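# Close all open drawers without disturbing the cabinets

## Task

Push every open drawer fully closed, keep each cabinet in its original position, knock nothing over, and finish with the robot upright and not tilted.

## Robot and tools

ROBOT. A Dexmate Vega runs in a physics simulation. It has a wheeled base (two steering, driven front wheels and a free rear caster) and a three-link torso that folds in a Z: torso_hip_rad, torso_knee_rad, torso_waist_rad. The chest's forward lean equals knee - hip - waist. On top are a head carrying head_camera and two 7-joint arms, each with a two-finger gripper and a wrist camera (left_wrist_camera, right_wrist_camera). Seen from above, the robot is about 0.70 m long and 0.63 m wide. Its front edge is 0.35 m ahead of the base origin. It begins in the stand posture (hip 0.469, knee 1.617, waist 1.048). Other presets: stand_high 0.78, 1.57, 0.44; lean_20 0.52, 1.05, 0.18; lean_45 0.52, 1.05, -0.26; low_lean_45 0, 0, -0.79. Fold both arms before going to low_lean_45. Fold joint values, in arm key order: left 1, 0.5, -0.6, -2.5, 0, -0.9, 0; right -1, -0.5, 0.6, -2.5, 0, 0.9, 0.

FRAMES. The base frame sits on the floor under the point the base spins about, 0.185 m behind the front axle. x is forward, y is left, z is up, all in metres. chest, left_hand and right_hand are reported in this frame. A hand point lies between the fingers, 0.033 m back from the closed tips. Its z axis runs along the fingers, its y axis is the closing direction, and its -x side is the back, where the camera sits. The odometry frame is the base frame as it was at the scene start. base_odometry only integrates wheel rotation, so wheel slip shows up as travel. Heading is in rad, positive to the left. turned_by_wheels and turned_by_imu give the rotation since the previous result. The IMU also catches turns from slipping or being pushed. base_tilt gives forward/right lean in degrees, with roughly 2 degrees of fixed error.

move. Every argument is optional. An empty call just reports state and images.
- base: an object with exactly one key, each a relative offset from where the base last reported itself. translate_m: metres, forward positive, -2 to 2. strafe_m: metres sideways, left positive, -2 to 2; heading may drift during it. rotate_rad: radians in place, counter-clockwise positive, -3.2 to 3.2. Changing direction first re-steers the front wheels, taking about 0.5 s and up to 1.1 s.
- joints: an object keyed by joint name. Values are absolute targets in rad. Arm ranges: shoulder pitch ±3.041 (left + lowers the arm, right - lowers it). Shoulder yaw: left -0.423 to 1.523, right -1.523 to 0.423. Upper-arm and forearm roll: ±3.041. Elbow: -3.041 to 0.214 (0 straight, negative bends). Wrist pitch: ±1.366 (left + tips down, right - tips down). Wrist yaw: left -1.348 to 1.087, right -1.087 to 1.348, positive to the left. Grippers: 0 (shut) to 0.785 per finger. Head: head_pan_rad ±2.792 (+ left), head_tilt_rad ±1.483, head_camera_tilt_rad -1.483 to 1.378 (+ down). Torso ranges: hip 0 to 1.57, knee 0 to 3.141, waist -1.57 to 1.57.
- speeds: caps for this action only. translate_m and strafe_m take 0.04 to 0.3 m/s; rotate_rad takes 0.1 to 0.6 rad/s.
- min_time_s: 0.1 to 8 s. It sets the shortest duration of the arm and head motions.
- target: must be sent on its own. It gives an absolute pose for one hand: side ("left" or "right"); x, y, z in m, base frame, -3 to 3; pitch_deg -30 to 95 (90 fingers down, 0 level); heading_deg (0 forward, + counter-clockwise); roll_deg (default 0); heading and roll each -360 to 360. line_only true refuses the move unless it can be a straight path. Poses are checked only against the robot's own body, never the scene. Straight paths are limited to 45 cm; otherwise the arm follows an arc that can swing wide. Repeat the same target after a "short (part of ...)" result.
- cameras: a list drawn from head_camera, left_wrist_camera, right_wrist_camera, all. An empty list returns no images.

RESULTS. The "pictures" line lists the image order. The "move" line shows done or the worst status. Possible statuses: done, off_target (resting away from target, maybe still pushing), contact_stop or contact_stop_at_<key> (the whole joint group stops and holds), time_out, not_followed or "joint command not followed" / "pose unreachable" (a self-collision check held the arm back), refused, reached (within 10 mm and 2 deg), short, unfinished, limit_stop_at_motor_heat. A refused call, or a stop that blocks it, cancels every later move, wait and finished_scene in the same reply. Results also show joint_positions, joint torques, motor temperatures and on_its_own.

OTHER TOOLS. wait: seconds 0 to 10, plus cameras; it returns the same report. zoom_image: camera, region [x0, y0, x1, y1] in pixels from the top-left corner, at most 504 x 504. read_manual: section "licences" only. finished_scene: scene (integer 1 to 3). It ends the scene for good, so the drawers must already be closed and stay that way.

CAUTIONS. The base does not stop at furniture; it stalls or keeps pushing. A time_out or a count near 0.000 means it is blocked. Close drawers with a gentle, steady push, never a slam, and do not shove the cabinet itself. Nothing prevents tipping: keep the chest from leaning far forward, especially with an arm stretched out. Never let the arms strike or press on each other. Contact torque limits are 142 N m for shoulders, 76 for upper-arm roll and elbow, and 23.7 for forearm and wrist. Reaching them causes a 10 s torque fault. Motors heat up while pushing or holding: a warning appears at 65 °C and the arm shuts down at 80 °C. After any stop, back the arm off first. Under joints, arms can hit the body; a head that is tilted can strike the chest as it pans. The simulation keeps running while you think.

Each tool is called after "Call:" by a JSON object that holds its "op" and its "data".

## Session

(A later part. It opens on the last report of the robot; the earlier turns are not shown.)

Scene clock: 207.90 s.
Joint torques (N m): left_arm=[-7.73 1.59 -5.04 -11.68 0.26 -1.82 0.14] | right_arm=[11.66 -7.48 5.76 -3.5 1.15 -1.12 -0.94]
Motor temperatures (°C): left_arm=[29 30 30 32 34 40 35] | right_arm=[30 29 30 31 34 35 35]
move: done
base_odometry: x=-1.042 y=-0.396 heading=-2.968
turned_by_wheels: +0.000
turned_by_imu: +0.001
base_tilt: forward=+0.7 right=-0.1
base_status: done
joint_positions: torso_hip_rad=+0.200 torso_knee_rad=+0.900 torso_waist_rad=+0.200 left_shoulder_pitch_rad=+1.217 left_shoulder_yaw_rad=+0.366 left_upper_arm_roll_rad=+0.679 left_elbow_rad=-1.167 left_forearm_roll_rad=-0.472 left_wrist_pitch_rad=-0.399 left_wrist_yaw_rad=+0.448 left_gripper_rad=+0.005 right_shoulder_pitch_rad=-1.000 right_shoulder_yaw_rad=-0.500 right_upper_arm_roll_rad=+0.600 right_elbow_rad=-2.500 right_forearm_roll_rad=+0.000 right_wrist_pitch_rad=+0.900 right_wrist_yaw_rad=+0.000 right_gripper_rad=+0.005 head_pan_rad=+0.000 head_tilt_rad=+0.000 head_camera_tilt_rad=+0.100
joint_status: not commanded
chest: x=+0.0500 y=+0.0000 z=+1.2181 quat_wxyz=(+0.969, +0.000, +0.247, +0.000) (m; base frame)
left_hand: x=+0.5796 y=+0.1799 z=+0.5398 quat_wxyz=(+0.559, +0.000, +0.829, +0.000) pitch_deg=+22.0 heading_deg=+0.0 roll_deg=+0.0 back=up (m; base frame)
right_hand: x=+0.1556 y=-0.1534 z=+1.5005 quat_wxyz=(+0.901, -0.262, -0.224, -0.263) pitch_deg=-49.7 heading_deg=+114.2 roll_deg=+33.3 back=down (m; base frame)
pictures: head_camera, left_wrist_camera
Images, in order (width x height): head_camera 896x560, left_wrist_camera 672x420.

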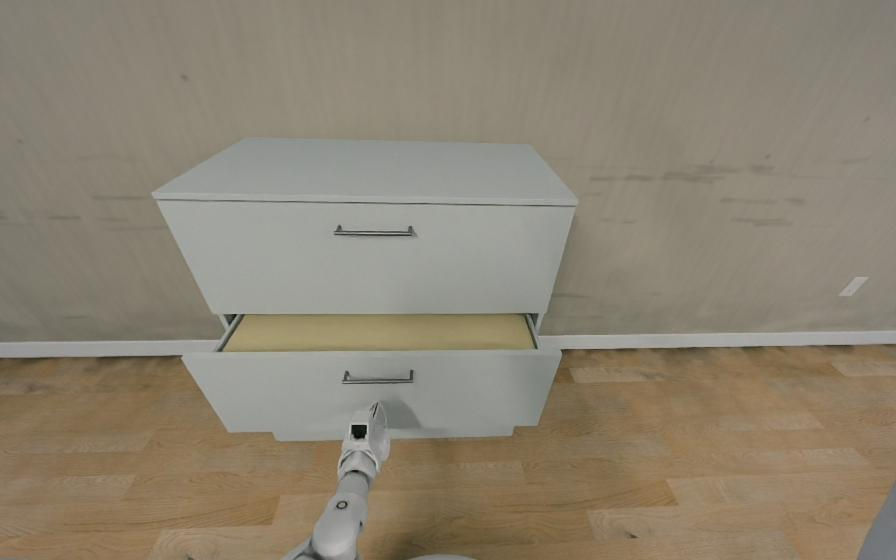

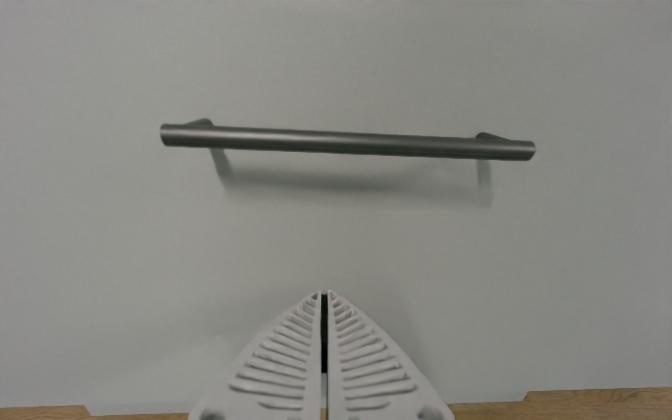

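Call:
{"op": "move", "data": {"base": {"translate_m":0.1}, "speeds": {"translate_m":0.07}, "cameras": ["head_camera"]}}

Scene clock: 212.83 s.
Joint torques (N m): left_arm=[-9.19 1.45 -6.1 -9.71 0.77 -2.97 -0.39] | right_arm=[11.8 -7.34 5.64 -3.66 1.25 -1.31 -0.77]
Motor temperatures (°C): left_arm=[29 30 30 32 34 40 35] | right_arm=[30 29 30 31 34 35 35]
move: done
base_odometry: x=-1.140 y=-0.414 heading=-2.968
turned_by_wheels: +0.000
turned_by_imu: +0.001
base_tilt: forward=+0.6 right=+0.0
base_status: done
joint_positions: torso_hip_rad=+0.200 torso_knee_rad=+0.900 torso_waist_rad=+0.200 left_shoulder_pitch_rad=+1.217 left_shoulder_yaw_rad=+0.366 left_upper_arm_roll_rad=+0.679 left_elbow_rad=-1.167 left_forearm_roll_rad=-0.472 left_wrist_pitch_rad=-0.399 left_wrist_yaw_rad=+0.448 left_gripper_rad=+0.005 right_shoulder_pitch_rad=-1.000 right_shoulder_yaw_rad=-0.500 right_upper_arm_roll_rad=+0.600 right_elbow_rad=-2.500 right_forearm_roll_rad=+0.000 right_wrist_pitch_rad=+0.900 right_wrist_yaw_rad=+0.000 right_gripper_rad=+0.005 head_pan_rad=+0.000 head_tilt_rad=+0.000 head_camera_tilt_rad=+0.100
joint_status: not commanded
chest: x=+0.0500 y=+0.0000 z=+1.2181 quat_wxyz=(+0.969, +0.000, +0.247, +0.000) (m; base frame)
left_hand: x=+0.5796 y=+0.1799 z=+0.5398 quat_wxyz=(+0.559, +0.000, +0.829, +0.000) pitch_deg=+22.0 heading_deg=+0.0 roll_deg=+0.0 back=up (m; base frame)
right_hand: x=+0.1556 y=-0.1534 z=+1.5005 quat_wxyz=(+0.901, -0.262, -0.224, -0.263) pitch_deg=-49.7 heading_deg=+114.2 roll_deg=+33.3 back=down (m; base frame)
pictures: head_camera
Images, in order (width x height): head_camera 896x560.

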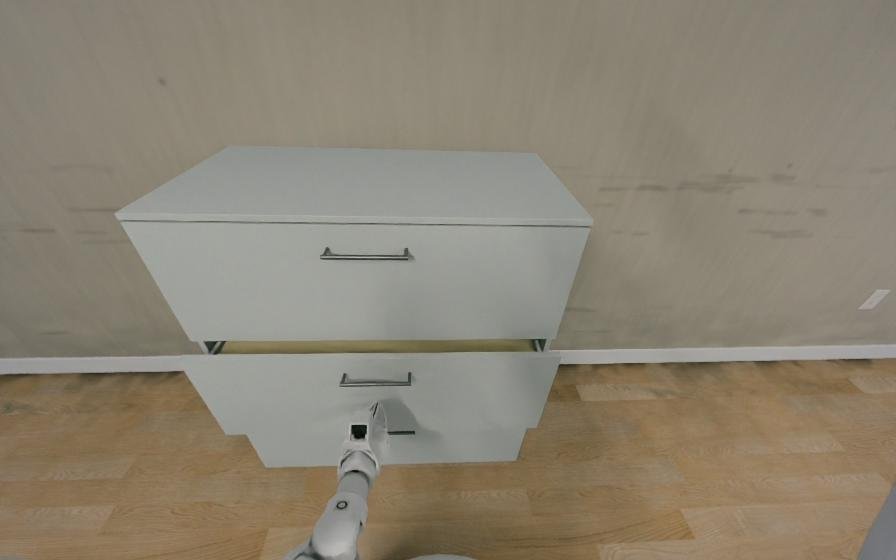

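Call:
{"op": "move", "data": {"base": {"translate_m":0.045}, "speeds": {"translate_m":0.06}, "cameras": ["head_camera"]}}

Call:
{"op": "move", "data": {"target": {"side":"left","x":0.60,"y":0.18,"z":0.54,"pitch_deg":22,"heading_deg":0}, "cameras": ["head_camera","left_wrist_camera"]}}

Scene clock: 221.77 s.
Joint torques (N m): left_arm=[-8.35 0.15 -6.34 -11.17 1.02 -2.18 -0.01] | right_arm=[11.98 -8.22 5.71 -3.76 1.17 -1.04 -1.02]
Motor temperatures (°C): left_arm=[29 30 30 32 34 40 35] | right_arm=[30 29 30 31 34 35 35]
move: done
base_odometry: x=-1.185 y=-0.421 heading=-2.968
turned_by_wheels: +0.000
turned_by_imu: +0.001
base_tilt: forward=+0.7 right=+0.0
base_status: done
joint_positions: torso_hip_rad=+0.200 torso_knee_rad=+0.900 torso_waist_rad=+0.200 left_shoulder_pitch_rad=+1.217 left_shoulder_yaw_rad=+0.366 left_upper_arm_roll_rad=+0.679 left_elbow_rad=-1.167 left_forearm_roll_rad=-0.472 left_wrist_pitch_rad=-0.399 left_wrist_yaw_rad=+0.448 left_gripper_rad=+0.005 right_shoulder_pitch_rad=-1.000 right_shoulder_yaw_rad=-0.500 right_upper_arm_roll_rad=+0.600 right_elbow_rad=-2.500 right_forearm_roll_rad=+0.000 right_wrist_pitch_rad=+0.900 right_wrist_yaw_rad=+0.000 right_gripper_rad=+0.005 head_pan_rad=+0.000 head_tilt_rad=+0.000 head_camera_tilt_rad=+0.100
joint_status: not commanded
chest: x=+0.0500 y=+0.0000 z=+1.2181 quat_wxyz=(+0.969, +0.000, +0.247, +0.000) (m; base frame)
left_hand: x=+0.5796 y=+0.1799 z=+0.5398 quat_wxyz=(+0.559, +0.000, +0.829, +0.000) pitch_deg=+22.0 heading_deg=+0.0 roll_deg=+0.0 back=up (m; base frame)
right_hand: x=+0.1556 y=-0.1534 z=+1.5005 quat_wxyz=(+0.901, -0.262, -0.224, -0.263) pitch_deg=-49.7 heading_deg=+114.2 roll_deg=+33.3 back=down (m; base frame)
pictures: head_camera
Images, in order (width x height): head_camera 896x560.

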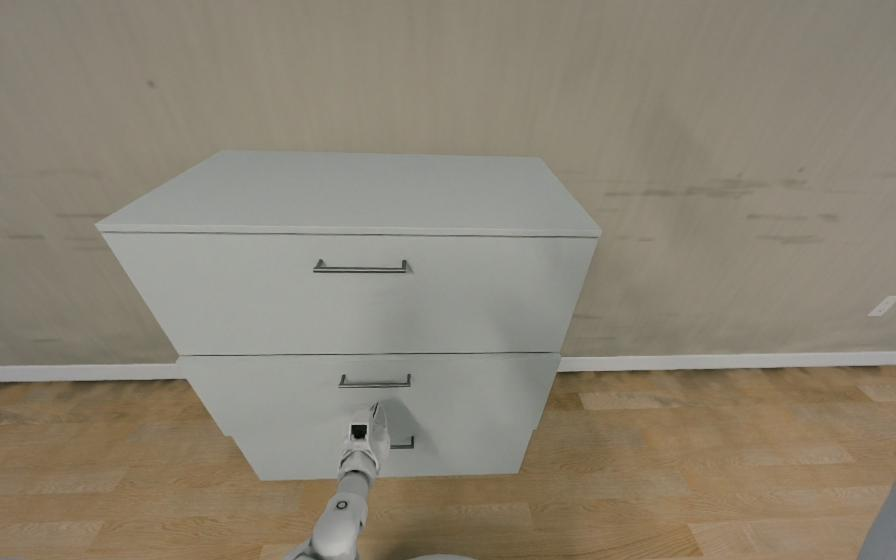

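Scene clock: 223.17 s.
Joint torques (N m): left_arm=[-20.48 -2.5 -11.58 -10.99 0.65 -3.39 -0.58] | right_arm=[12.33 -7.25 5.77 -3.61 1.15 -1.58 -0.89]
Motor temperatures (°C): left_arm=[29 30 30 32 34 40 35] | right_arm=[30 29 30 31 34 35 35]
move: done
base_odometry: x=-1.185 y=-0.421 heading=-2.967
turned_by_wheels: +0.000
turned_by_imu: +0.000
base_tilt: forward=+0.6 right=+0.0
base_status: not commanded
joint_positions: torso_hip_rad=+0.200 torso_knee_rad=+0.900 torso_waist_rad=+0.200 left_shoulder_pitch_rad=+1.174 left_shoulder_yaw_rad=+0.346 left_upper_arm_roll_rad=+0.677 left_elbow_rad=-1.121 left_forearm_roll_rad=-0.481 left_wrist_pitch_rad=-0.391 left_wrist_yaw_rad=+0.428 left_gripper_rad=+0.005 right_shoulder_pitch_rad=-1.000 right_shoulder_yaw_rad=-0.500 right_upper_arm_roll_rad=+0.600 right_elbow_rad=-2.500 right_forearm_roll_rad=+0.000 right_wrist_pitch_rad=+0.900 right_wrist_yaw_rad=+0.000 right_gripper_rad=+0.005 head_pan_rad=+0.000 head_tilt_rad=+0.000 head_camera_tilt_rad=+0.100
joint_status: not commanded
chest: x=+0.0500 y=+0.0000 z=+1.2181 quat_wxyz=(+0.969, +0.000, +0.247, +0.000) (m; base frame)
left_hand: x=+0.5970 y=+0.1800 z=+0.5392 quat_wxyz=(+0.559, +0.000, +0.829, +0.000) pitch_deg=+22.1 heading_deg=+0.0 roll_deg=+0.0 back=up (m; base frame)
left_hand_status: reached (straight line, planned for 0.5 s): 3 mm and 0.1 deg off.
right_hand: x=+0.1556 y=-0.1534 z=+1.5005 quat_wxyz=(+0.901, -0.262, -0.224, -0.263) pitch_deg=-49.7 heading_deg=+114.2 roll_deg=+33.3 back=down (m; base frame)
pictures: head_camera, left_wrist_camera
Images, in order (width x height): head_camera 896x560, left_wrist_camera 672x420.

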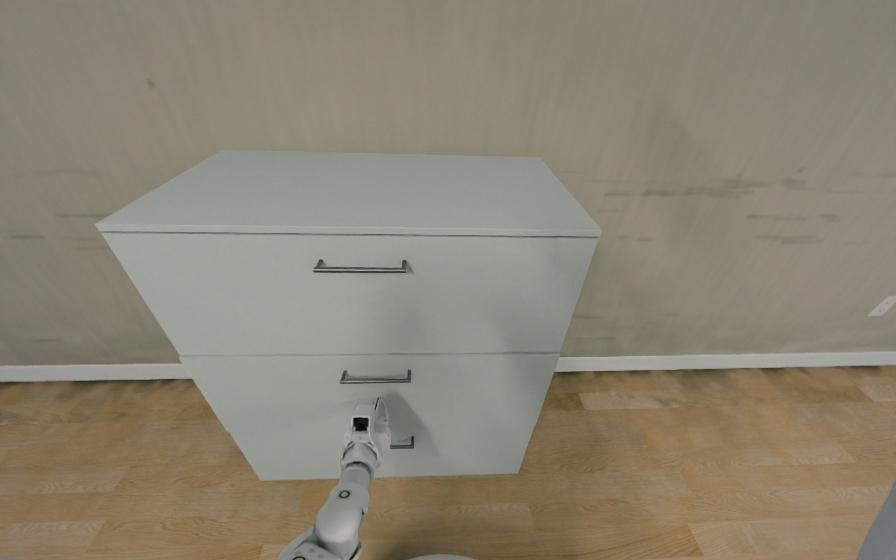

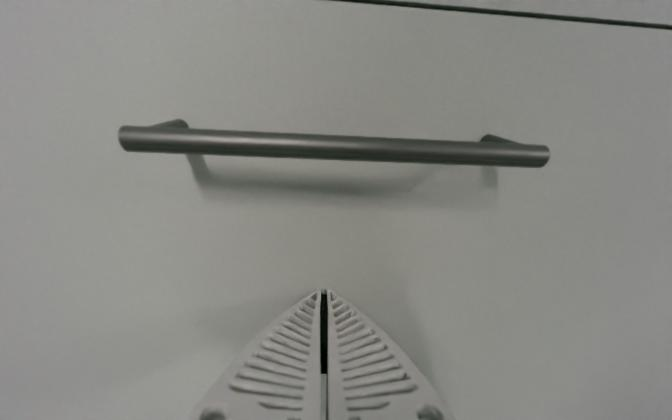

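Call:
{"op": "move", "data": {"target": {"side":"left","x":0.615,"y":0.18,"z":0.54,"pitch_deg":22,"heading_deg":0}, "cameras": ["left_wrist_camera"]}}

Call:
{"op": "move", "data": {"target": {"side":"left","x":0.63,"y":0.18,"z":0.54,"pitch_deg":22,"heading_deg":0}, "cameras": ["left_wrist_camera"]}}

Call:
{"op": "move", "data": {"base": {"translate_m":-0.4}, "speeds": {"translate_m":0.2}, "cameras": ["head_camera","left_wrist_camera"]}}

Scene clock: 229.37 s.
Joint torques (N m): left_arm=[-38.42 0.04 -21.52 -18.82 1.09 -4.62 -0.78] | right_arm=[11.89 -8.15 5.76 -3.58 1.2 -1.04 -0.83]
Motor temperatures (°C): left_arm=[29 30 30 32 34 40 35] | right_arm=[30 29 30 31 34 35 35]
move: done
base_odometry: x=-1.184 y=-0.421 heading=-2.967
turned_by_wheels: +0.000
turned_by_imu: +0.001
base_tilt: forward=+0.6 right=+0.0
base_status: not commanded
joint_positions: torso_hip_rad=+0.200 torso_knee_rad=+0.900 torso_waist_rad=+0.200 left_shoulder_pitch_rad=+1.136 left_shoulder_yaw_rad=+0.327 left_upper_arm_roll_rad=+0.676 left_elbow_rad=-1.076 left_forearm_roll_rad=-0.489 left_wrist_pitch_rad=-0.385 left_wrist_yaw_rad=+0.410 left_gripper_rad=+0.005 right_shoulder_pitch_rad=-1.000 right_shoulder_yaw_rad=-0.500 right_upper_arm_roll_rad=+0.600 right_elbow_rad=-2.500 right_forearm_roll_rad=+0.000 right_wrist_pitch_rad=+0.900 right_wrist_yaw_rad=+0.000 right_gripper_rad=+0.005 head_pan_rad=+0.000 head_tilt_rad=+0.000 head_camera_tilt_rad=+0.100
joint_status: not commanded
chest: x=+0.0499 y=+0.0000 z=+1.2181 quat_wxyz=(+0.969, +0.000, +0.247, +0.000) (m; base frame)
left_hand: x=+0.6112 y=+0.1798 z=+0.5381 quat_wxyz=(+0.558, +0.001, +0.830, +0.000) pitch_deg=+22.2 heading_deg=+0.0 roll_deg=+0.1 back=up (m; base frame)
left_hand_status: reached (straight line, planned for 0.5 s): 4 mm and 0.2 deg off.
right_hand: x=+0.1554 y=-0.1534 z=+1.5005 quat_wxyz=(+0.901, -0.262, -0.224, -0.263) pitch_deg=-49.7 heading_deg=+114.2 roll_deg=+33.3 back=down (m; base frame)
pictures: left_wrist_camera
Images, in order (width x height): left_wrist_camera 672x420.

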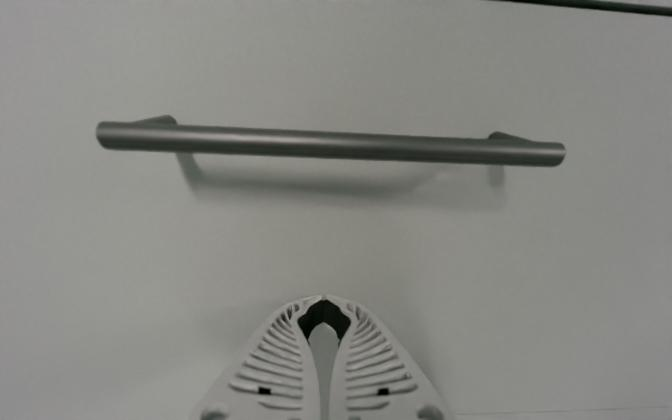

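Scene clock: 230.83 s.
Joint torques (N m): left_arm=[-45.7 -1.76 -22.64 -24.15 1.66 -7.11 -1.87] | right_arm=[11.2 -7.75 5.82 -3.04 1.24 -1.15 -0.87]
Motor temperatures (°C): left_arm=[29 30 30 32 34 40 35] | right_arm=[30 29 30 31 34 35 35]
move: done
base_odometry: x=-1.184 y=-0.421 heading=-2.967
turned_by_wheels: +0.000
turned_by_imu: +0.001
base_tilt: forward=+0.6 right=-0.1
base_status: not commanded
joint_positions: torso_hip_rad=+0.200 torso_knee_rad=+0.900 torso_waist_rad=+0.200 left_shoulder_pitch_rad=+1.095 left_shoulder_yaw_rad=+0.306 left_upper_arm_roll_rad=+0.674 left_elbow_rad=-1.025 left_forearm_roll_rad=-0.496 left_wrist_pitch_rad=-0.383 left_wrist_yaw_rad=+0.390 left_gripper_rad=+0.005 right_shoulder_pitch_rad=-1.000 right_shoulder_yaw_rad=-0.500 right_upper_arm_roll_rad=+0.600 right_elbow_rad=-2.500 right_forearm_roll_rad=+0.000 right_wrist_pitch_rad=+0.900 right_wrist_yaw_rad=+0.000 right_gripper_rad=+0.005 head_pan_rad=+0.000 head_tilt_rad=+0.000 head_camera_tilt_rad=+0.100
joint_status: not commanded
chest: x=+0.0498 y=+0.0000 z=+1.2181 quat_wxyz=(+0.969, +0.000, +0.247, +0.000) (m; base frame)
left_hand: x=+0.6259 y=+0.1799 z=+0.5373 quat_wxyz=(+0.557, +0.001, +0.830, +0.000) pitch_deg=+22.3 heading_deg=+0.0 roll_deg=+0.1 back=up (m; base frame)
left_hand_status: reached (straight line, planned for 0.5 s): 5 mm and 0.3 deg off.
right_hand: x=+0.1554 y=-0.1534 z=+1.5006 quat_wxyz=(+0.901, -0.262, -0.224, -0.263) pitch_deg=-49.7 heading_deg=+114.2 roll_deg=+33.3 back=down (m; base frame)
pictures: left_wrist_camera
Images, in order (width x height): left_wrist_camera 672x420.

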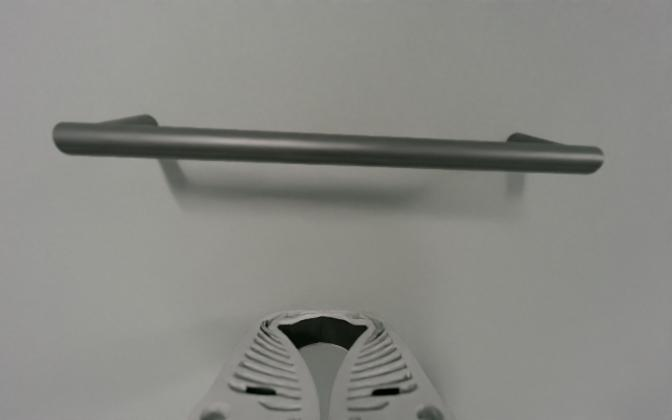

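Scene clock: 234.20 s.
Joint torques (N m): left_arm=[-12.19 -3.11 -4.78 -7.22 0.32 -2.94 -0.72] | right_arm=[11.35 -7.8 5.69 -3.24 1.21 -1.52 -0.99]
Motor temperatures (°C): left_arm=[29 30 30 32 34 40 35] | right_arm=[30 29 30 31 34 35 35]
move: done
base_odometry: x=-0.791 y=-0.350 heading=-2.966
turned_by_wheels: +0.001
turned_by_imu: +0.001
base_tilt: forward=+0.6 right=-0.1
base_status: done
joint_positions: torso_hip_rad=+0.200 torso_knee_rad=+0.900 torso_waist_rad=+0.200 left_shoulder_pitch_rad=+1.089 left_shoulder_yaw_rad=+0.304 left_upper_arm_roll_rad=+0.673 left_elbow_rad=-1.020 left_forearm_roll_rad=-0.497 left_wrist_pitch_rad=-0.385 left_wrist_yaw_rad=+0.388 left_gripper_rad=+0.005 right_shoulder_pitch_rad=-1.000 right_shoulder_yaw_rad=-0.500 right_upper_arm_roll_rad=+0.600 right_elbow_rad=-2.500 right_forearm_roll_rad=+0.000 right_wrist_pitch_rad=+0.900 right_wrist_yaw_rad=+0.000 right_gripper_rad=+0.005 head_pan_rad=+0.000 head_tilt_rad=+0.000 head_camera_tilt_rad=+0.100
joint_status: not commanded
chest: x=+0.0500 y=+0.0000 z=+1.2181 quat_wxyz=(+0.969, +0.000, +0.247, +0.000) (m; base frame)
left_hand: x=+0.6297 y=+0.1800 z=+0.5396 quat_wxyz=(+0.559, +0.000, +0.829, +0.000) pitch_deg=+22.0 heading_deg=+0.0 roll_deg=+0.0 back=up (m; base frame)
right_hand: x=+0.1556 y=-0.1534 z=+1.5005 quat_wxyz=(+0.901, -0.262, -0.224, -0.263) pitch_deg=-49.7 heading_deg=+114.2 roll_deg=+33.3 back=down (m; base frame)
pictures: head_camera, left_wrist_camera
Images, in order (width x height): head_camera 896x560, left_wrist_camera 672x420.

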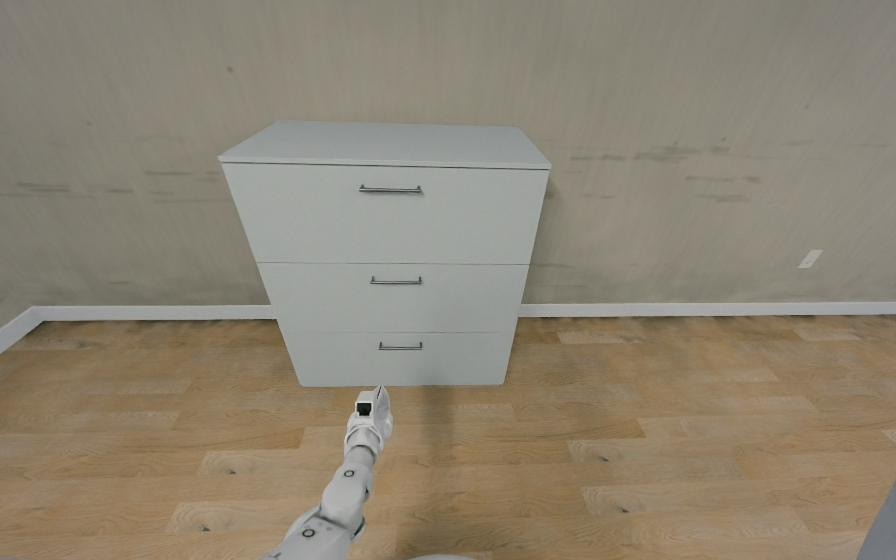

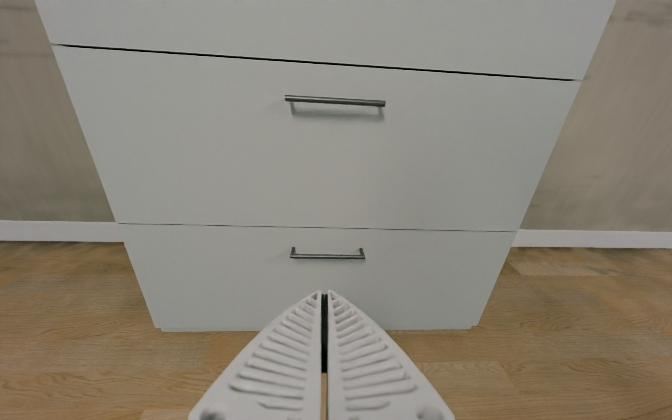

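Call:
{"op": "move", "data": {"base": {"rotate_rad":-1.6}, "cameras": ["head_camera"]}}

Scene clock: 241.50 s.
Joint torques (N m): left_arm=[-9.88 -0.63 -7.86 -10.02 0.03 -2.63 -0.06] | right_arm=[11.88 -7.87 5.85 -4.31 1.12 -1.65 -0.97]
Motor temperatures (°C): left_arm=[29 30 30 32 34 40 35] | right_arm=[31 29 30 31 34 35 35]
move: done
base_odometry: x=-0.792 y=-0.351 heading=+1.714
turned_by_wheels: -1.602
turned_by_imu: -1.568
base_tilt: forward=+0.6 right=-0.1
base_status: done
joint_positions: torso_hip_rad=+0.200 torso_knee_rad=+0.900 torso_waist_rad=+0.200 left_shoulder_pitch_rad=+1.089 left_shoulder_yaw_rad=+0.304 left_upper_arm_roll_rad=+0.673 left_elbow_rad=-1.020 left_forearm_roll_rad=-0.497 left_wrist_pitch_rad=-0.385 left_wrist_yaw_rad=+0.388 left_gripper_rad=+0.005 right_shoulder_pitch_rad=-1.000 right_shoulder_yaw_rad=-0.500 right_upper_arm_roll_rad=+0.600 right_elbow_rad=-2.500 right_forearm_roll_rad=+0.000 right_wrist_pitch_rad=+0.900 right_wrist_yaw_rad=+0.000 right_gripper_rad=+0.005 head_pan_rad=+0.000 head_tilt_rad=+0.000 head_camera_tilt_rad=+0.100
joint_status: not commanded
chest: x=+0.0500 y=+0.0000 z=+1.2181 quat_wxyz=(+0.969, +0.000, +0.247, +0.000) (m; base frame)
left_hand: x=+0.6297 y=+0.1800 z=+0.5396 quat_wxyz=(+0.559, +0.000, +0.829, +0.000) pitch_deg=+22.0 heading_deg=+0.0 roll_deg=+0.0 back=up (m; base frame)
right_hand: x=+0.1556 y=-0.1534 z=+1.5005 quat_wxyz=(+0.901, -0.262, -0.224, -0.263) pitch_deg=-49.7 heading_deg=+114.2 roll_deg=+33.3 back=down (m; base frame)
pictures: head_camera
Images, in order (width x height): head_camera 896x560.

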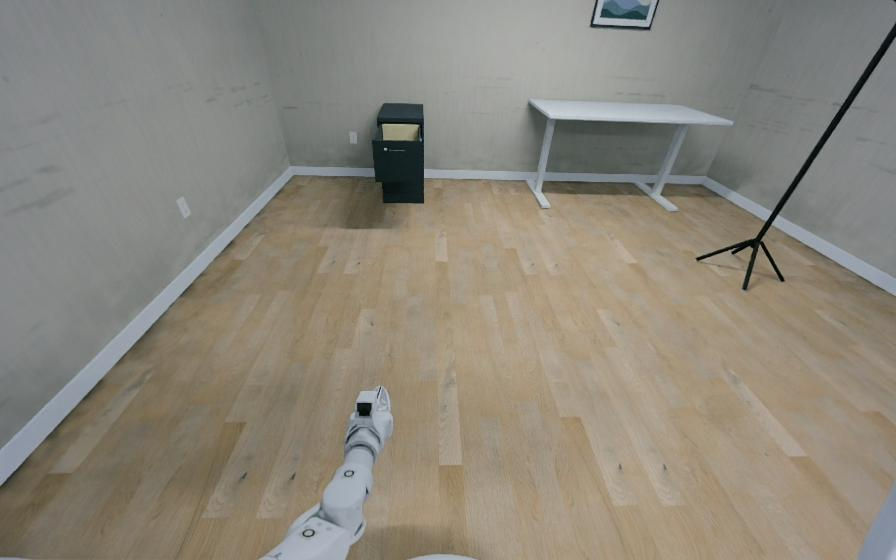

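Call:
{"op": "move", "data": {"base": {"translate_m":1.3}, "cameras": ["head_camera","left_wrist_camera"]}}

Scene clock: 260.87 s.
Joint torques (N m): left_arm=[-11.67 -1.42 -6.64 -9.88 0.55 -2.85 0.32] | right_arm=[11.61 -7.39 6.02 -3.41 1.2 -1.46 -0.79]
Motor temperatures (°C): left_arm=[29 30 30 31 34 40 35] | right_arm=[31 29 30 31 34 35 35]
move: done
base_odometry: x=-0.982 y=+0.935 heading=+1.714
turned_by_wheels: +0.000
turned_by_imu: +0.000
base_tilt: forward=+0.7 right=+0.0
base_status: done
joint_positions: torso_hip_rad=+0.200 torso_knee_rad=+0.900 torso_waist_rad=+0.200 left_shoulder_pitch_rad=+1.088 left_shoulder_yaw_rad=+0.304 left_upper_arm_roll_rad=+0.673 left_elbow_rad=-1.020 left_forearm_roll_rad=-0.497 left_wrist_pitch_rad=-0.385 left_wrist_yaw_rad=+0.388 left_gripper_rad=+0.005 right_shoulder_pitch_rad=-1.000 right_shoulder_yaw_rad=-0.500 right_upper_arm_roll_rad=+0.600 right_elbow_rad=-2.500 right_forearm_roll_rad=+0.000 right_wrist_pitch_rad=+0.900 right_wrist_yaw_rad=+0.000 right_gripper_rad=+0.005 head_pan_rad=+0.000 head_tilt_rad=+0.000 head_camera_tilt_rad=+0.100
joint_status: not commanded
chest: x=+0.0501 y=+0.0000 z=+1.2181 quat_wxyz=(+0.969, +0.000, +0.248, +0.000) (m; base frame)
left_hand: x=+0.6298 y=+0.1800 z=+0.5395 quat_wxyz=(+0.559, +0.000, +0.829, +0.000) pitch_deg=+22.1 heading_deg=+0.0 roll_deg=+0.0 back=up (m; base frame)
right_hand: x=+0.1557 y=-0.1534 z=+1.5005 quat_wxyz=(+0.901, -0.262, -0.224, -0.263) pitch_deg=-49.7 heading_deg=+114.2 roll_deg=+33.3 back=down (m; base frame)
pictures: head_camera, left_wrist_camera
Images, in order (width x height): head_camera 896x560, left_wrist_camera 672x420.

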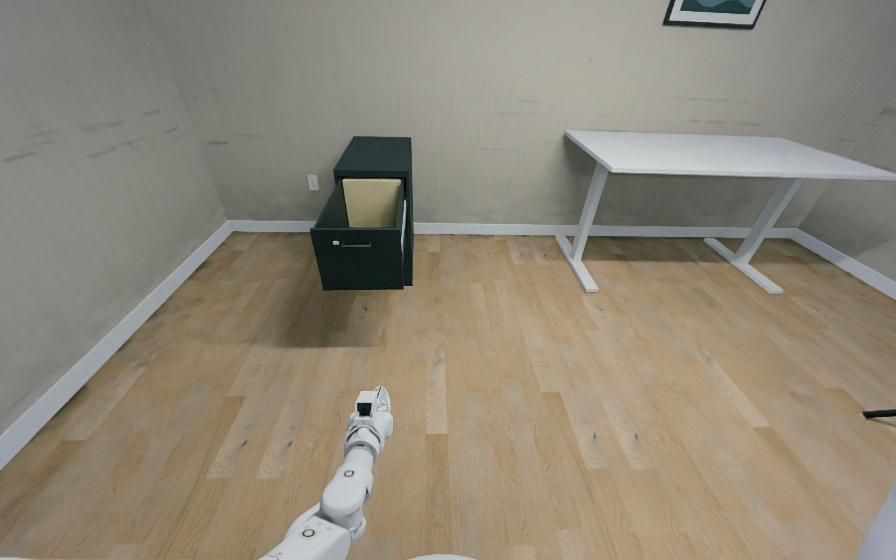

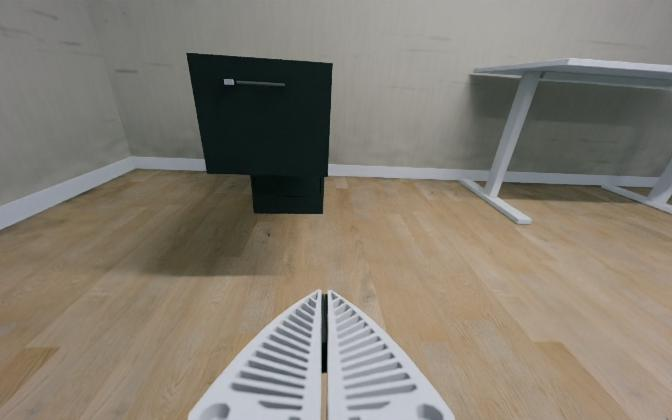

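Call:
{"op": "move", "data": {"base": {"strafe_m":0.16}, "cameras": []}}

Call:
{"op": "move", "data": {"base": {"translate_m":0.48}, "speeds": {"translate_m":0.2}, "cameras": ["head_camera","left_wrist_camera"]}}

Scene clock: 268.13 s.
Joint torques (N m): left_arm=[-8.79 -3.14 -4.06 -9.91 -0.6 -1.8 0.3] | right_arm=[12.94 -7.89 5.71 -3.1 1.25 -1.43 -0.95]
Motor temperatures (°C): left_arm=[29 30 30 31 34 40 35] | right_arm=[31 29 30 31 34 35 35]
move: done
base_odometry: x=-1.140 y=+0.912 heading=+1.715
turned_by_wheels: +0.001
turned_by_imu: -0.002
base_tilt: forward=+0.7 right=+0.0
base_status: done
joint_positions: torso_hip_rad=+0.200 torso_knee_rad=+0.900 torso_waist_rad=+0.200 left_shoulder_pitch_rad=+1.088 left_shoulder_yaw_rad=+0.304 left_upper_arm_roll_rad=+0.673 left_elbow_rad=-1.020 left_forearm_roll_rad=-0.497 left_wrist_pitch_rad=-0.385 left_wrist_yaw_rad=+0.388 left_gripper_rad=+0.005 right_shoulder_pitch_rad=-1.000 right_shoulder_yaw_rad=-0.500 right_upper_arm_roll_rad=+0.600 right_elbow_rad=-2.500 right_forearm_roll_rad=+0.000 right_wrist_pitch_rad=+0.900 right_wrist_yaw_rad=+0.000 right_gripper_rad=+0.005 head_pan_rad=+0.000 head_tilt_rad=+0.000 head_camera_tilt_rad=+0.100
joint_status: not commanded
chest: x=+0.0500 y=+0.0000 z=+1.2181 quat_wxyz=(+0.969, +0.000, +0.247, +0.000) (m; base frame)
left_hand: x=+0.6298 y=+0.1800 z=+0.5395 quat_wxyz=(+0.559, +0.000, +0.829, +0.000) pitch_deg=+22.0 heading_deg=+0.0 roll_deg=+0.0 back=up (m; base frame)
right_hand: x=+0.1557 y=-0.1534 z=+1.5005 quat_wxyz=(+0.901, -0.262, -0.224, -0.263) pitch_deg=-49.7 heading_deg=+114.2 roll_deg=+33.3 back=down (m; base frame)
pictures: none
No camera images: "cameras" was empty.

Scene clock: 272.40 s.
Joint torques (N m): left_arm=[-9.94 -2.37 -3.36 -9.59 0.49 -2.84 -0.1] | right_arm=[12.98 -8.11 5.5 -3.82 1.19 -1.98 -0.77]
Motor temperatures (°C): left_arm=[29 30 30 31 34 40 35] | right_arm=[31 29 30 31 34 35 35]
move: done
base_odometry: x=-1.211 y=+1.387 heading=+1.715
turned_by_wheels: +0.000
turned_by_imu: +0.002
base_tilt: forward=+0.7 right=-0.1
base_status: done
joint_positions: torso_hip_rad=+0.200 torso_knee_rad=+0.900 torso_waist_rad=+0.200 left_shoulder_pitch_rad=+1.088 left_shoulder_yaw_rad=+0.304 left_upper_arm_roll_rad=+0.673 left_elbow_rad=-1.020 left_forearm_roll_rad=-0.497 left_wrist_pitch_rad=-0.385 left_wrist_yaw_rad=+0.388 left_gripper_rad=+0.005 right_shoulder_pitch_rad=-1.000 right_shoulder_yaw_rad=-0.500 right_upper_arm_roll_rad=+0.600 right_elbow_rad=-2.500 right_forearm_roll_rad=+0.000 right_wrist_pitch_rad=+0.900 right_wrist_yaw_rad=+0.000 right_gripper_rad=+0.005 head_pan_rad=+0.000 head_tilt_rad=+0.000 head_camera_tilt_rad=+0.100
joint_status: not commanded
chest: x=+0.0500 y=+0.0000 z=+1.2181 quat_wxyz=(+0.969, +0.000, +0.248, +0.000) (m; base frame)
left_hand: x=+0.6298 y=+0.1800 z=+0.5395 quat_wxyz=(+0.559, +0.000, +0.829, +0.000) pitch_deg=+22.0 heading_deg=+0.0 roll_deg=+0.0 back=up (m; base frame)
right_hand: x=+0.1557 y=-0.1534 z=+1.5005 quat_wxyz=(+0.901, -0.262, -0.224, -0.263) pitch_deg=-49.7 heading_deg=+114.2 roll_deg=+33.3 back=down (m; base frame)
pictures: head_camera, left_wrist_camera
Images, in order (width x height): head_camera 896x560, left_wrist_camera 672x420.

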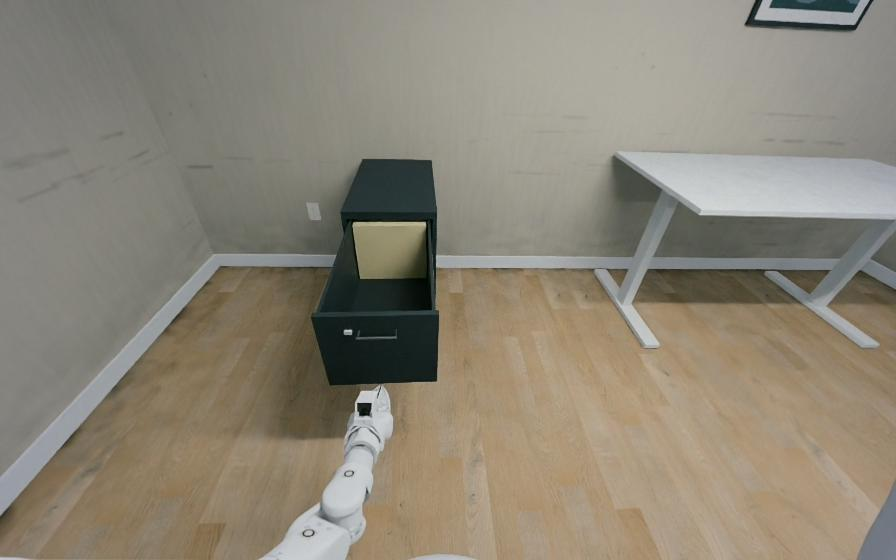

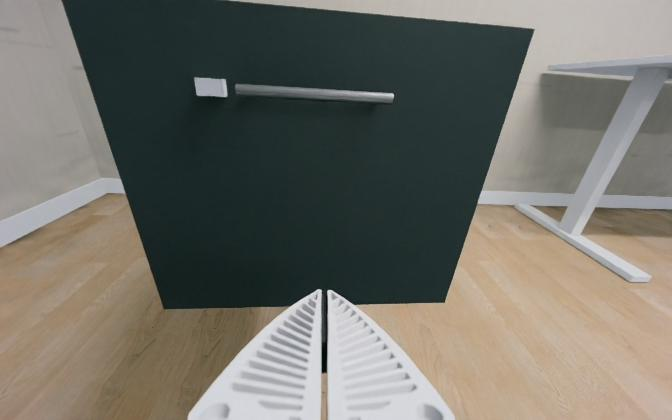

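Call:
{"op": "move", "data": {"base": {"translate_m":0.3}, "speeds": {"translate_m":0.08}, "cameras": ["head_camera","left_wrist_camera"]}}

Scene clock: 281.63 s.
Joint torques (N m): left_arm=[-10.01 -0.53 -7 -9.9 1.11 -3.25 -0.52] | right_arm=[12.17 -7.2 5.65 -3.36 1.25 -1.25 -0.87]
Motor temperatures (°C): left_arm=[29 30 30 31 34 40 35] | right_arm=[31 29 30 31 34 35 35]
move: done
base_odometry: x=-1.256 y=+1.684 heading=+1.715
turned_by_wheels: +0.000
turned_by_imu: +0.001
base_tilt: forward=+0.7 right=-0.1
base_status: done
joint_positions: torso_hip_rad=+0.200 torso_knee_rad=+0.900 torso_waist_rad=+0.200 left_shoulder_pitch_rad=+1.089 left_shoulder_yaw_rad=+0.304 left_upper_arm_roll_rad=+0.673 left_elbow_rad=-1.020 left_forearm_roll_rad=-0.497 left_wrist_pitch_rad=-0.385 left_wrist_yaw_rad=+0.388 left_gripper_rad=+0.005 right_shoulder_pitch_rad=-1.000 right_shoulder_yaw_rad=-0.500 right_upper_arm_roll_rad=+0.600 right_elbow_rad=-2.500 right_forearm_roll_rad=+0.000 right_wrist_pitch_rad=+0.900 right_wrist_yaw_rad=+0.000 right_gripper_rad=+0.005 head_pan_rad=+0.000 head_tilt_rad=+0.000 head_camera_tilt_rad=+0.100
joint_status: not commanded
chest: x=+0.0500 y=+0.0000 z=+1.2181 quat_wxyz=(+0.969, +0.000, +0.247, +0.000) (m; base frame)
left_hand: x=+0.6297 y=+0.1800 z=+0.5395 quat_wxyz=(+0.559, +0.000, +0.829, +0.000) pitch_deg=+22.1 heading_deg=+0.0 roll_deg=+0.0 back=up (m; base frame)
right_hand: x=+0.1557 y=-0.1534 z=+1.5005 quat_wxyz=(+0.901, -0.262, -0.224, -0.263) pitch_deg=-49.7 heading_deg=+114.2 roll_deg=+33.3 back=down (m; base frame)
pictures: head_camera, left_wrist_camera
Images, in order (width x height): head_camera 896x560, left_wrist_camera 672x420.

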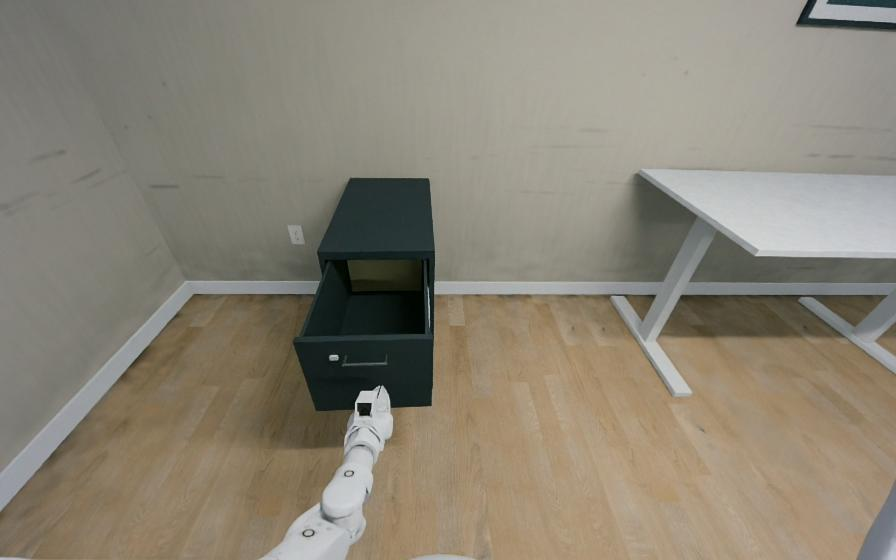

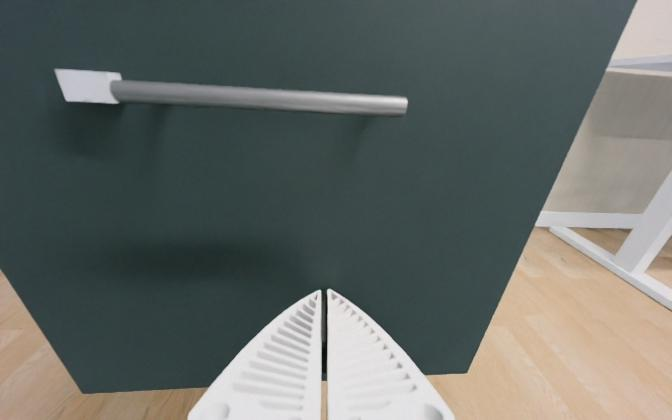

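Call:
{"op": "move", "data": {"base": {"translate_m":0.15}, "speeds": {"translate_m":0.07}, "cameras": ["head_camera","left_wrist_camera"]}}

Scene clock: 287.23 s.
Joint torques (N m): left_arm=[-10.29 -0.73 -5.25 -10.45 0.52 -1.55 -0.17] | right_arm=[13.13 -8.11 5.79 -2.69 1.21 -0.95 -0.86]
Motor temperatures (°C): left_arm=[29 30 30 31 34 40 35] | right_arm=[31 29 30 31 34 35 35]
move: done
base_odometry: x=-1.278 y=+1.832 heading=+1.715
turned_by_wheels: +0.000
turned_by_imu: +0.001
base_tilt: forward=+0.7 right=-0.1
base_status: done
joint_positions: torso_hip_rad=+0.200 torso_knee_rad=+0.900 torso_waist_rad=+0.200 left_shoulder_pitch_rad=+1.089 left_shoulder_yaw_rad=+0.304 left_upper_arm_roll_rad=+0.673 left_elbow_rad=-1.020 left_forearm_roll_rad=-0.497 left_wrist_pitch_rad=-0.385 left_wrist_yaw_rad=+0.388 left_gripper_rad=+0.005 right_shoulder_pitch_rad=-1.000 right_shoulder_yaw_rad=-0.500 right_upper_arm_roll_rad=+0.600 right_elbow_rad=-2.500 right_forearm_roll_rad=+0.000 right_wrist_pitch_rad=+0.900 right_wrist_yaw_rad=+0.000 right_gripper_rad=+0.005 head_pan_rad=+0.000 head_tilt_rad=+0.000 head_camera_tilt_rad=+0.100
joint_status: not commanded
chest: x=+0.0500 y=+0.0000 z=+1.2181 quat_wxyz=(+0.969, +0.000, +0.247, +0.000) (m; base frame)
left_hand: x=+0.6298 y=+0.1800 z=+0.5395 quat_wxyz=(+0.559, +0.000, +0.829, +0.000) pitch_deg=+22.1 heading_deg=+0.0 roll_deg=+0.0 back=up (m; base frame)
right_hand: x=+0.1557 y=-0.1534 z=+1.5005 quat_wxyz=(+0.901, -0.262, -0.224, -0.263) pitch_deg=-49.7 heading_deg=+114.2 roll_deg=+33.3 back=down (m; base frame)
pictures: head_camera, left_wrist_camera
Images, in order (width x height): head_camera 896x560, left_wrist_camera 672x420.

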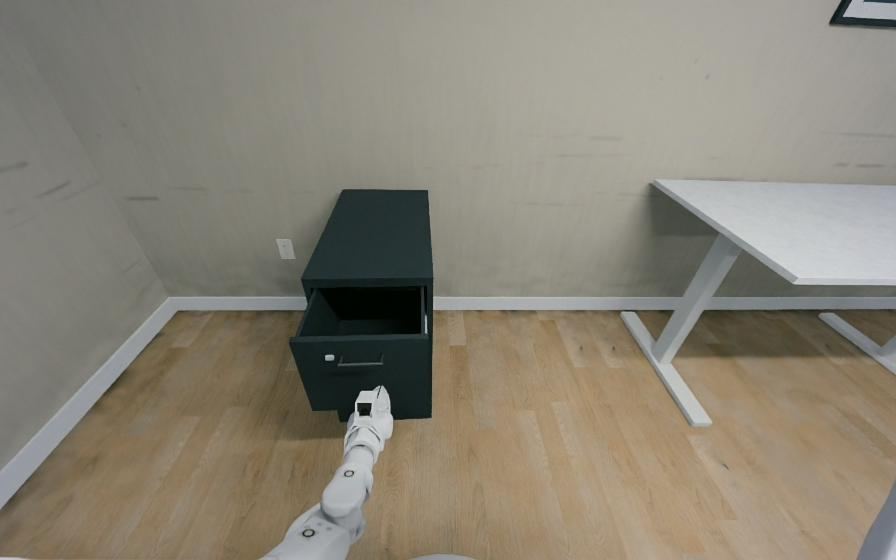

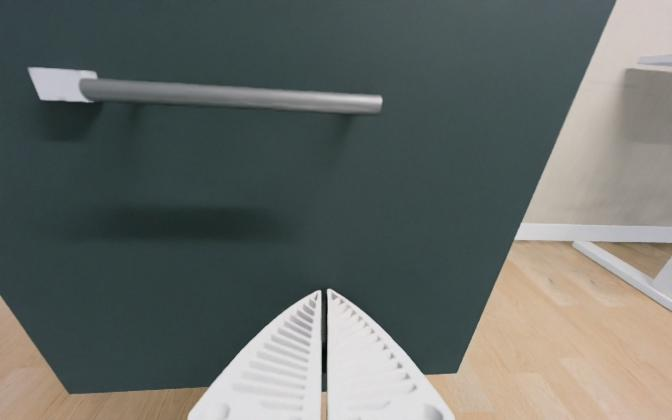

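Call:
{"op": "move", "data": {"base": {"translate_m":0.12}, "speeds": {"translate_m":0.07}, "cameras": ["head_camera","left_wrist_camera"]}}

Scene clock: 293.47 s.
Joint torques (N m): left_arm=[-10.35 -0.86 -6.01 -9.59 -0.11 -3.35 -0.06] | right_arm=[11.06 -7.91 5.48 -3.44 1.25 -1.29 -0.84]
Motor temperatures (°C): left_arm=[28 30 30 31 34 40 35] | right_arm=[31 29 30 31 34 35 35]
move: done
base_odometry: x=-1.296 y=+1.951 heading=+1.714
turned_by_wheels: +0.000
turned_by_imu: +0.001
base_tilt: forward=+0.7 right=-0.1
base_status: done
joint_positions: torso_hip_rad=+0.200 torso_knee_rad=+0.900 torso_waist_rad=+0.200 left_shoulder_pitch_rad=+1.089 left_shoulder_yaw_rad=+0.304 left_upper_arm_roll_rad=+0.673 left_elbow_rad=-1.020 left_forearm_roll_rad=-0.497 left_wrist_pitch_rad=-0.385 left_wrist_yaw_rad=+0.388 left_gripper_rad=+0.005 right_shoulder_pitch_rad=-1.000 right_shoulder_yaw_rad=-0.500 right_upper_arm_roll_rad=+0.600 right_elbow_rad=-2.500 right_forearm_roll_rad=+0.000 right_wrist_pitch_rad=+0.900 right_wrist_yaw_rad=+0.000 right_gripper_rad=+0.005 head_pan_rad=+0.000 head_tilt_rad=+0.000 head_camera_tilt_rad=+0.100
joint_status: not commanded
chest: x=+0.0500 y=+0.0000 z=+1.2181 quat_wxyz=(+0.969, +0.000, +0.247, +0.000) (m; base frame)
left_hand: x=+0.6298 y=+0.1800 z=+0.5395 quat_wxyz=(+0.559, +0.000, +0.829, +0.000) pitch_deg=+22.1 heading_deg=+0.0 roll_deg=+0.0 back=up (m; base frame)
right_hand: x=+0.1557 y=-0.1534 z=+1.5005 quat_wxyz=(+0.901, -0.262, -0.224, -0.263) pitch_deg=-49.7 heading_deg=+114.2 roll_deg=+33.3 back=down (m; base frame)
pictures: head_camera, left_wrist_camera
Images, in order (width x height): head_camera 896x560, left_wrist_camera 672x420.

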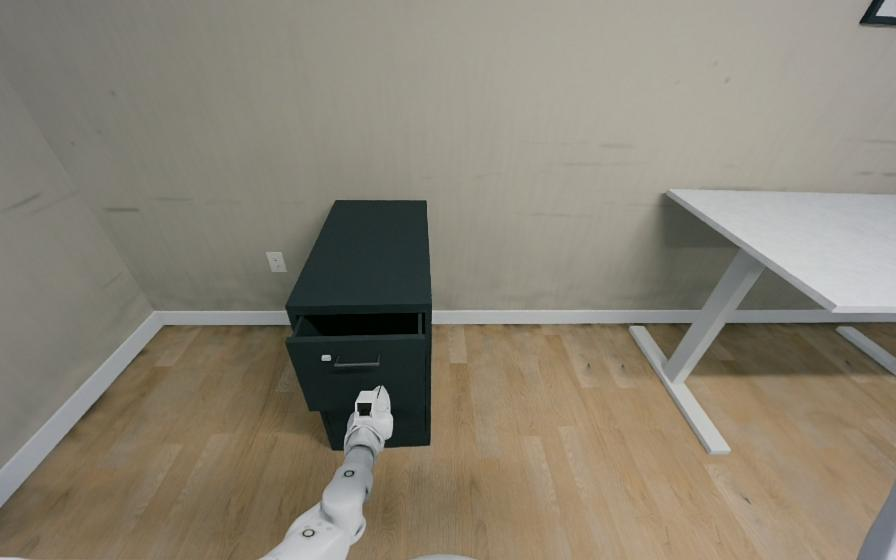

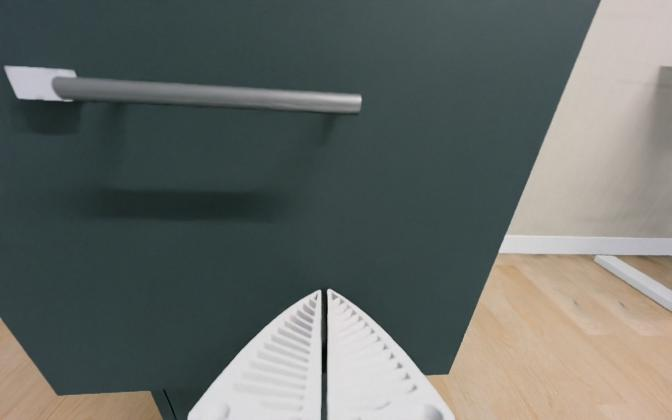

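Call:
{"op": "move", "data": {"base": {"translate_m":0.07}, "speeds": {"translate_m":0.06}, "cameras": ["head_camera","left_wrist_camera"]}}

Scene clock: 298.20 s.
Joint torques (N m): left_arm=[-8.75 0.11 -6.64 -10.33 0.79 -2.72 -0.2] | right_arm=[11.79 -6.49 5.78 -3.19 1.1 -1.51 -0.9]
Motor temperatures (°C): left_arm=[28 30 30 31 34 40 35] | right_arm=[31 29 30 31 34 35 35]
move: done
base_odometry: x=-1.306 y=+2.020 heading=+1.714
turned_by_wheels: +0.000
turned_by_imu: +0.001
base_tilt: forward=+0.7 right=+0.0
base_status: done
joint_positions: torso_hip_rad=+0.200 torso_knee_rad=+0.900 torso_waist_rad=+0.200 left_shoulder_pitch_rad=+1.089 left_shoulder_yaw_rad=+0.304 left_upper_arm_roll_rad=+0.673 left_elbow_rad=-1.020 left_forearm_roll_rad=-0.497 left_wrist_pitch_rad=-0.385 left_wrist_yaw_rad=+0.388 left_gripper_rad=+0.005 right_shoulder_pitch_rad=-1.000 right_shoulder_yaw_rad=-0.500 right_upper_arm_roll_rad=+0.600 right_elbow_rad=-2.500 right_forearm_roll_rad=+0.000 right_wrist_pitch_rad=+0.900 right_wrist_yaw_rad=+0.000 right_gripper_rad=+0.005 head_pan_rad=+0.000 head_tilt_rad=+0.000 head_camera_tilt_rad=+0.100
joint_status: not commanded
chest: x=+0.0500 y=+0.0000 z=+1.2181 quat_wxyz=(+0.969, +0.000, +0.247, +0.000) (m; base frame)
left_hand: x=+0.6297 y=+0.1800 z=+0.5395 quat_wxyz=(+0.559, +0.000, +0.829, +0.000) pitch_deg=+22.1 heading_deg=+0.0 roll_deg=+0.0 back=up (m; base frame)
right_hand: x=+0.1557 y=-0.1534 z=+1.5005 quat_wxyz=(+0.901, -0.262, -0.224, -0.263) pitch_deg=-49.7 heading_deg=+114.2 roll_deg=+33.3 back=down (m; base frame)
pictures: head_camera, left_wrist_camera
Images, in order (width x height): head_camera 896x560, left_wrist_camera 672x420.

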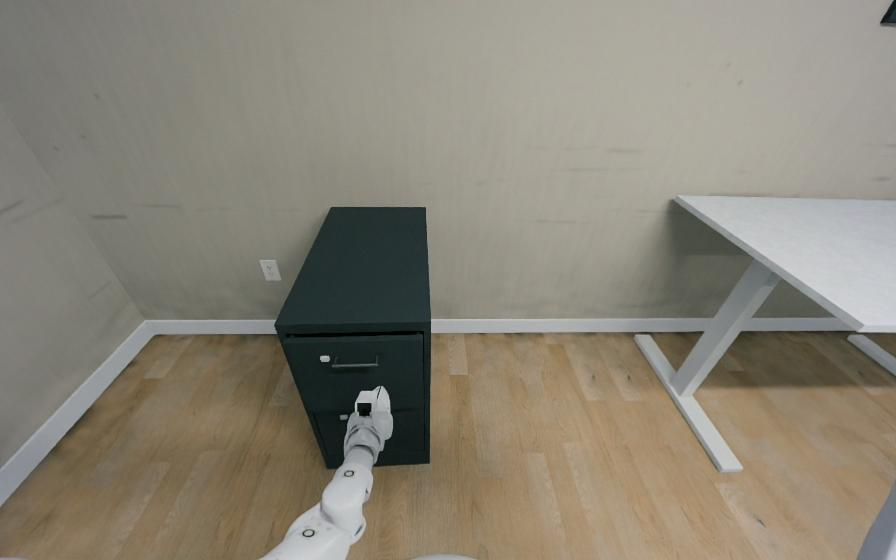

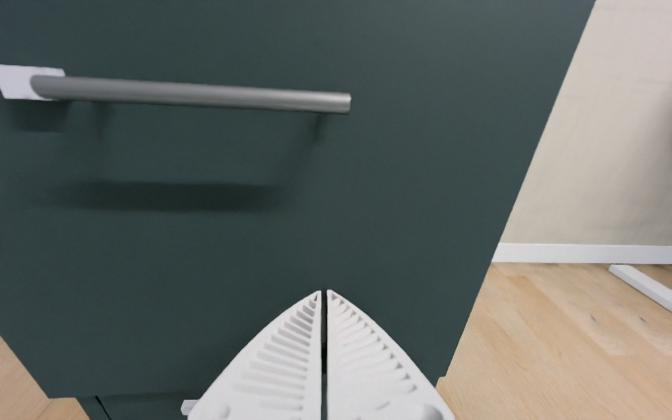

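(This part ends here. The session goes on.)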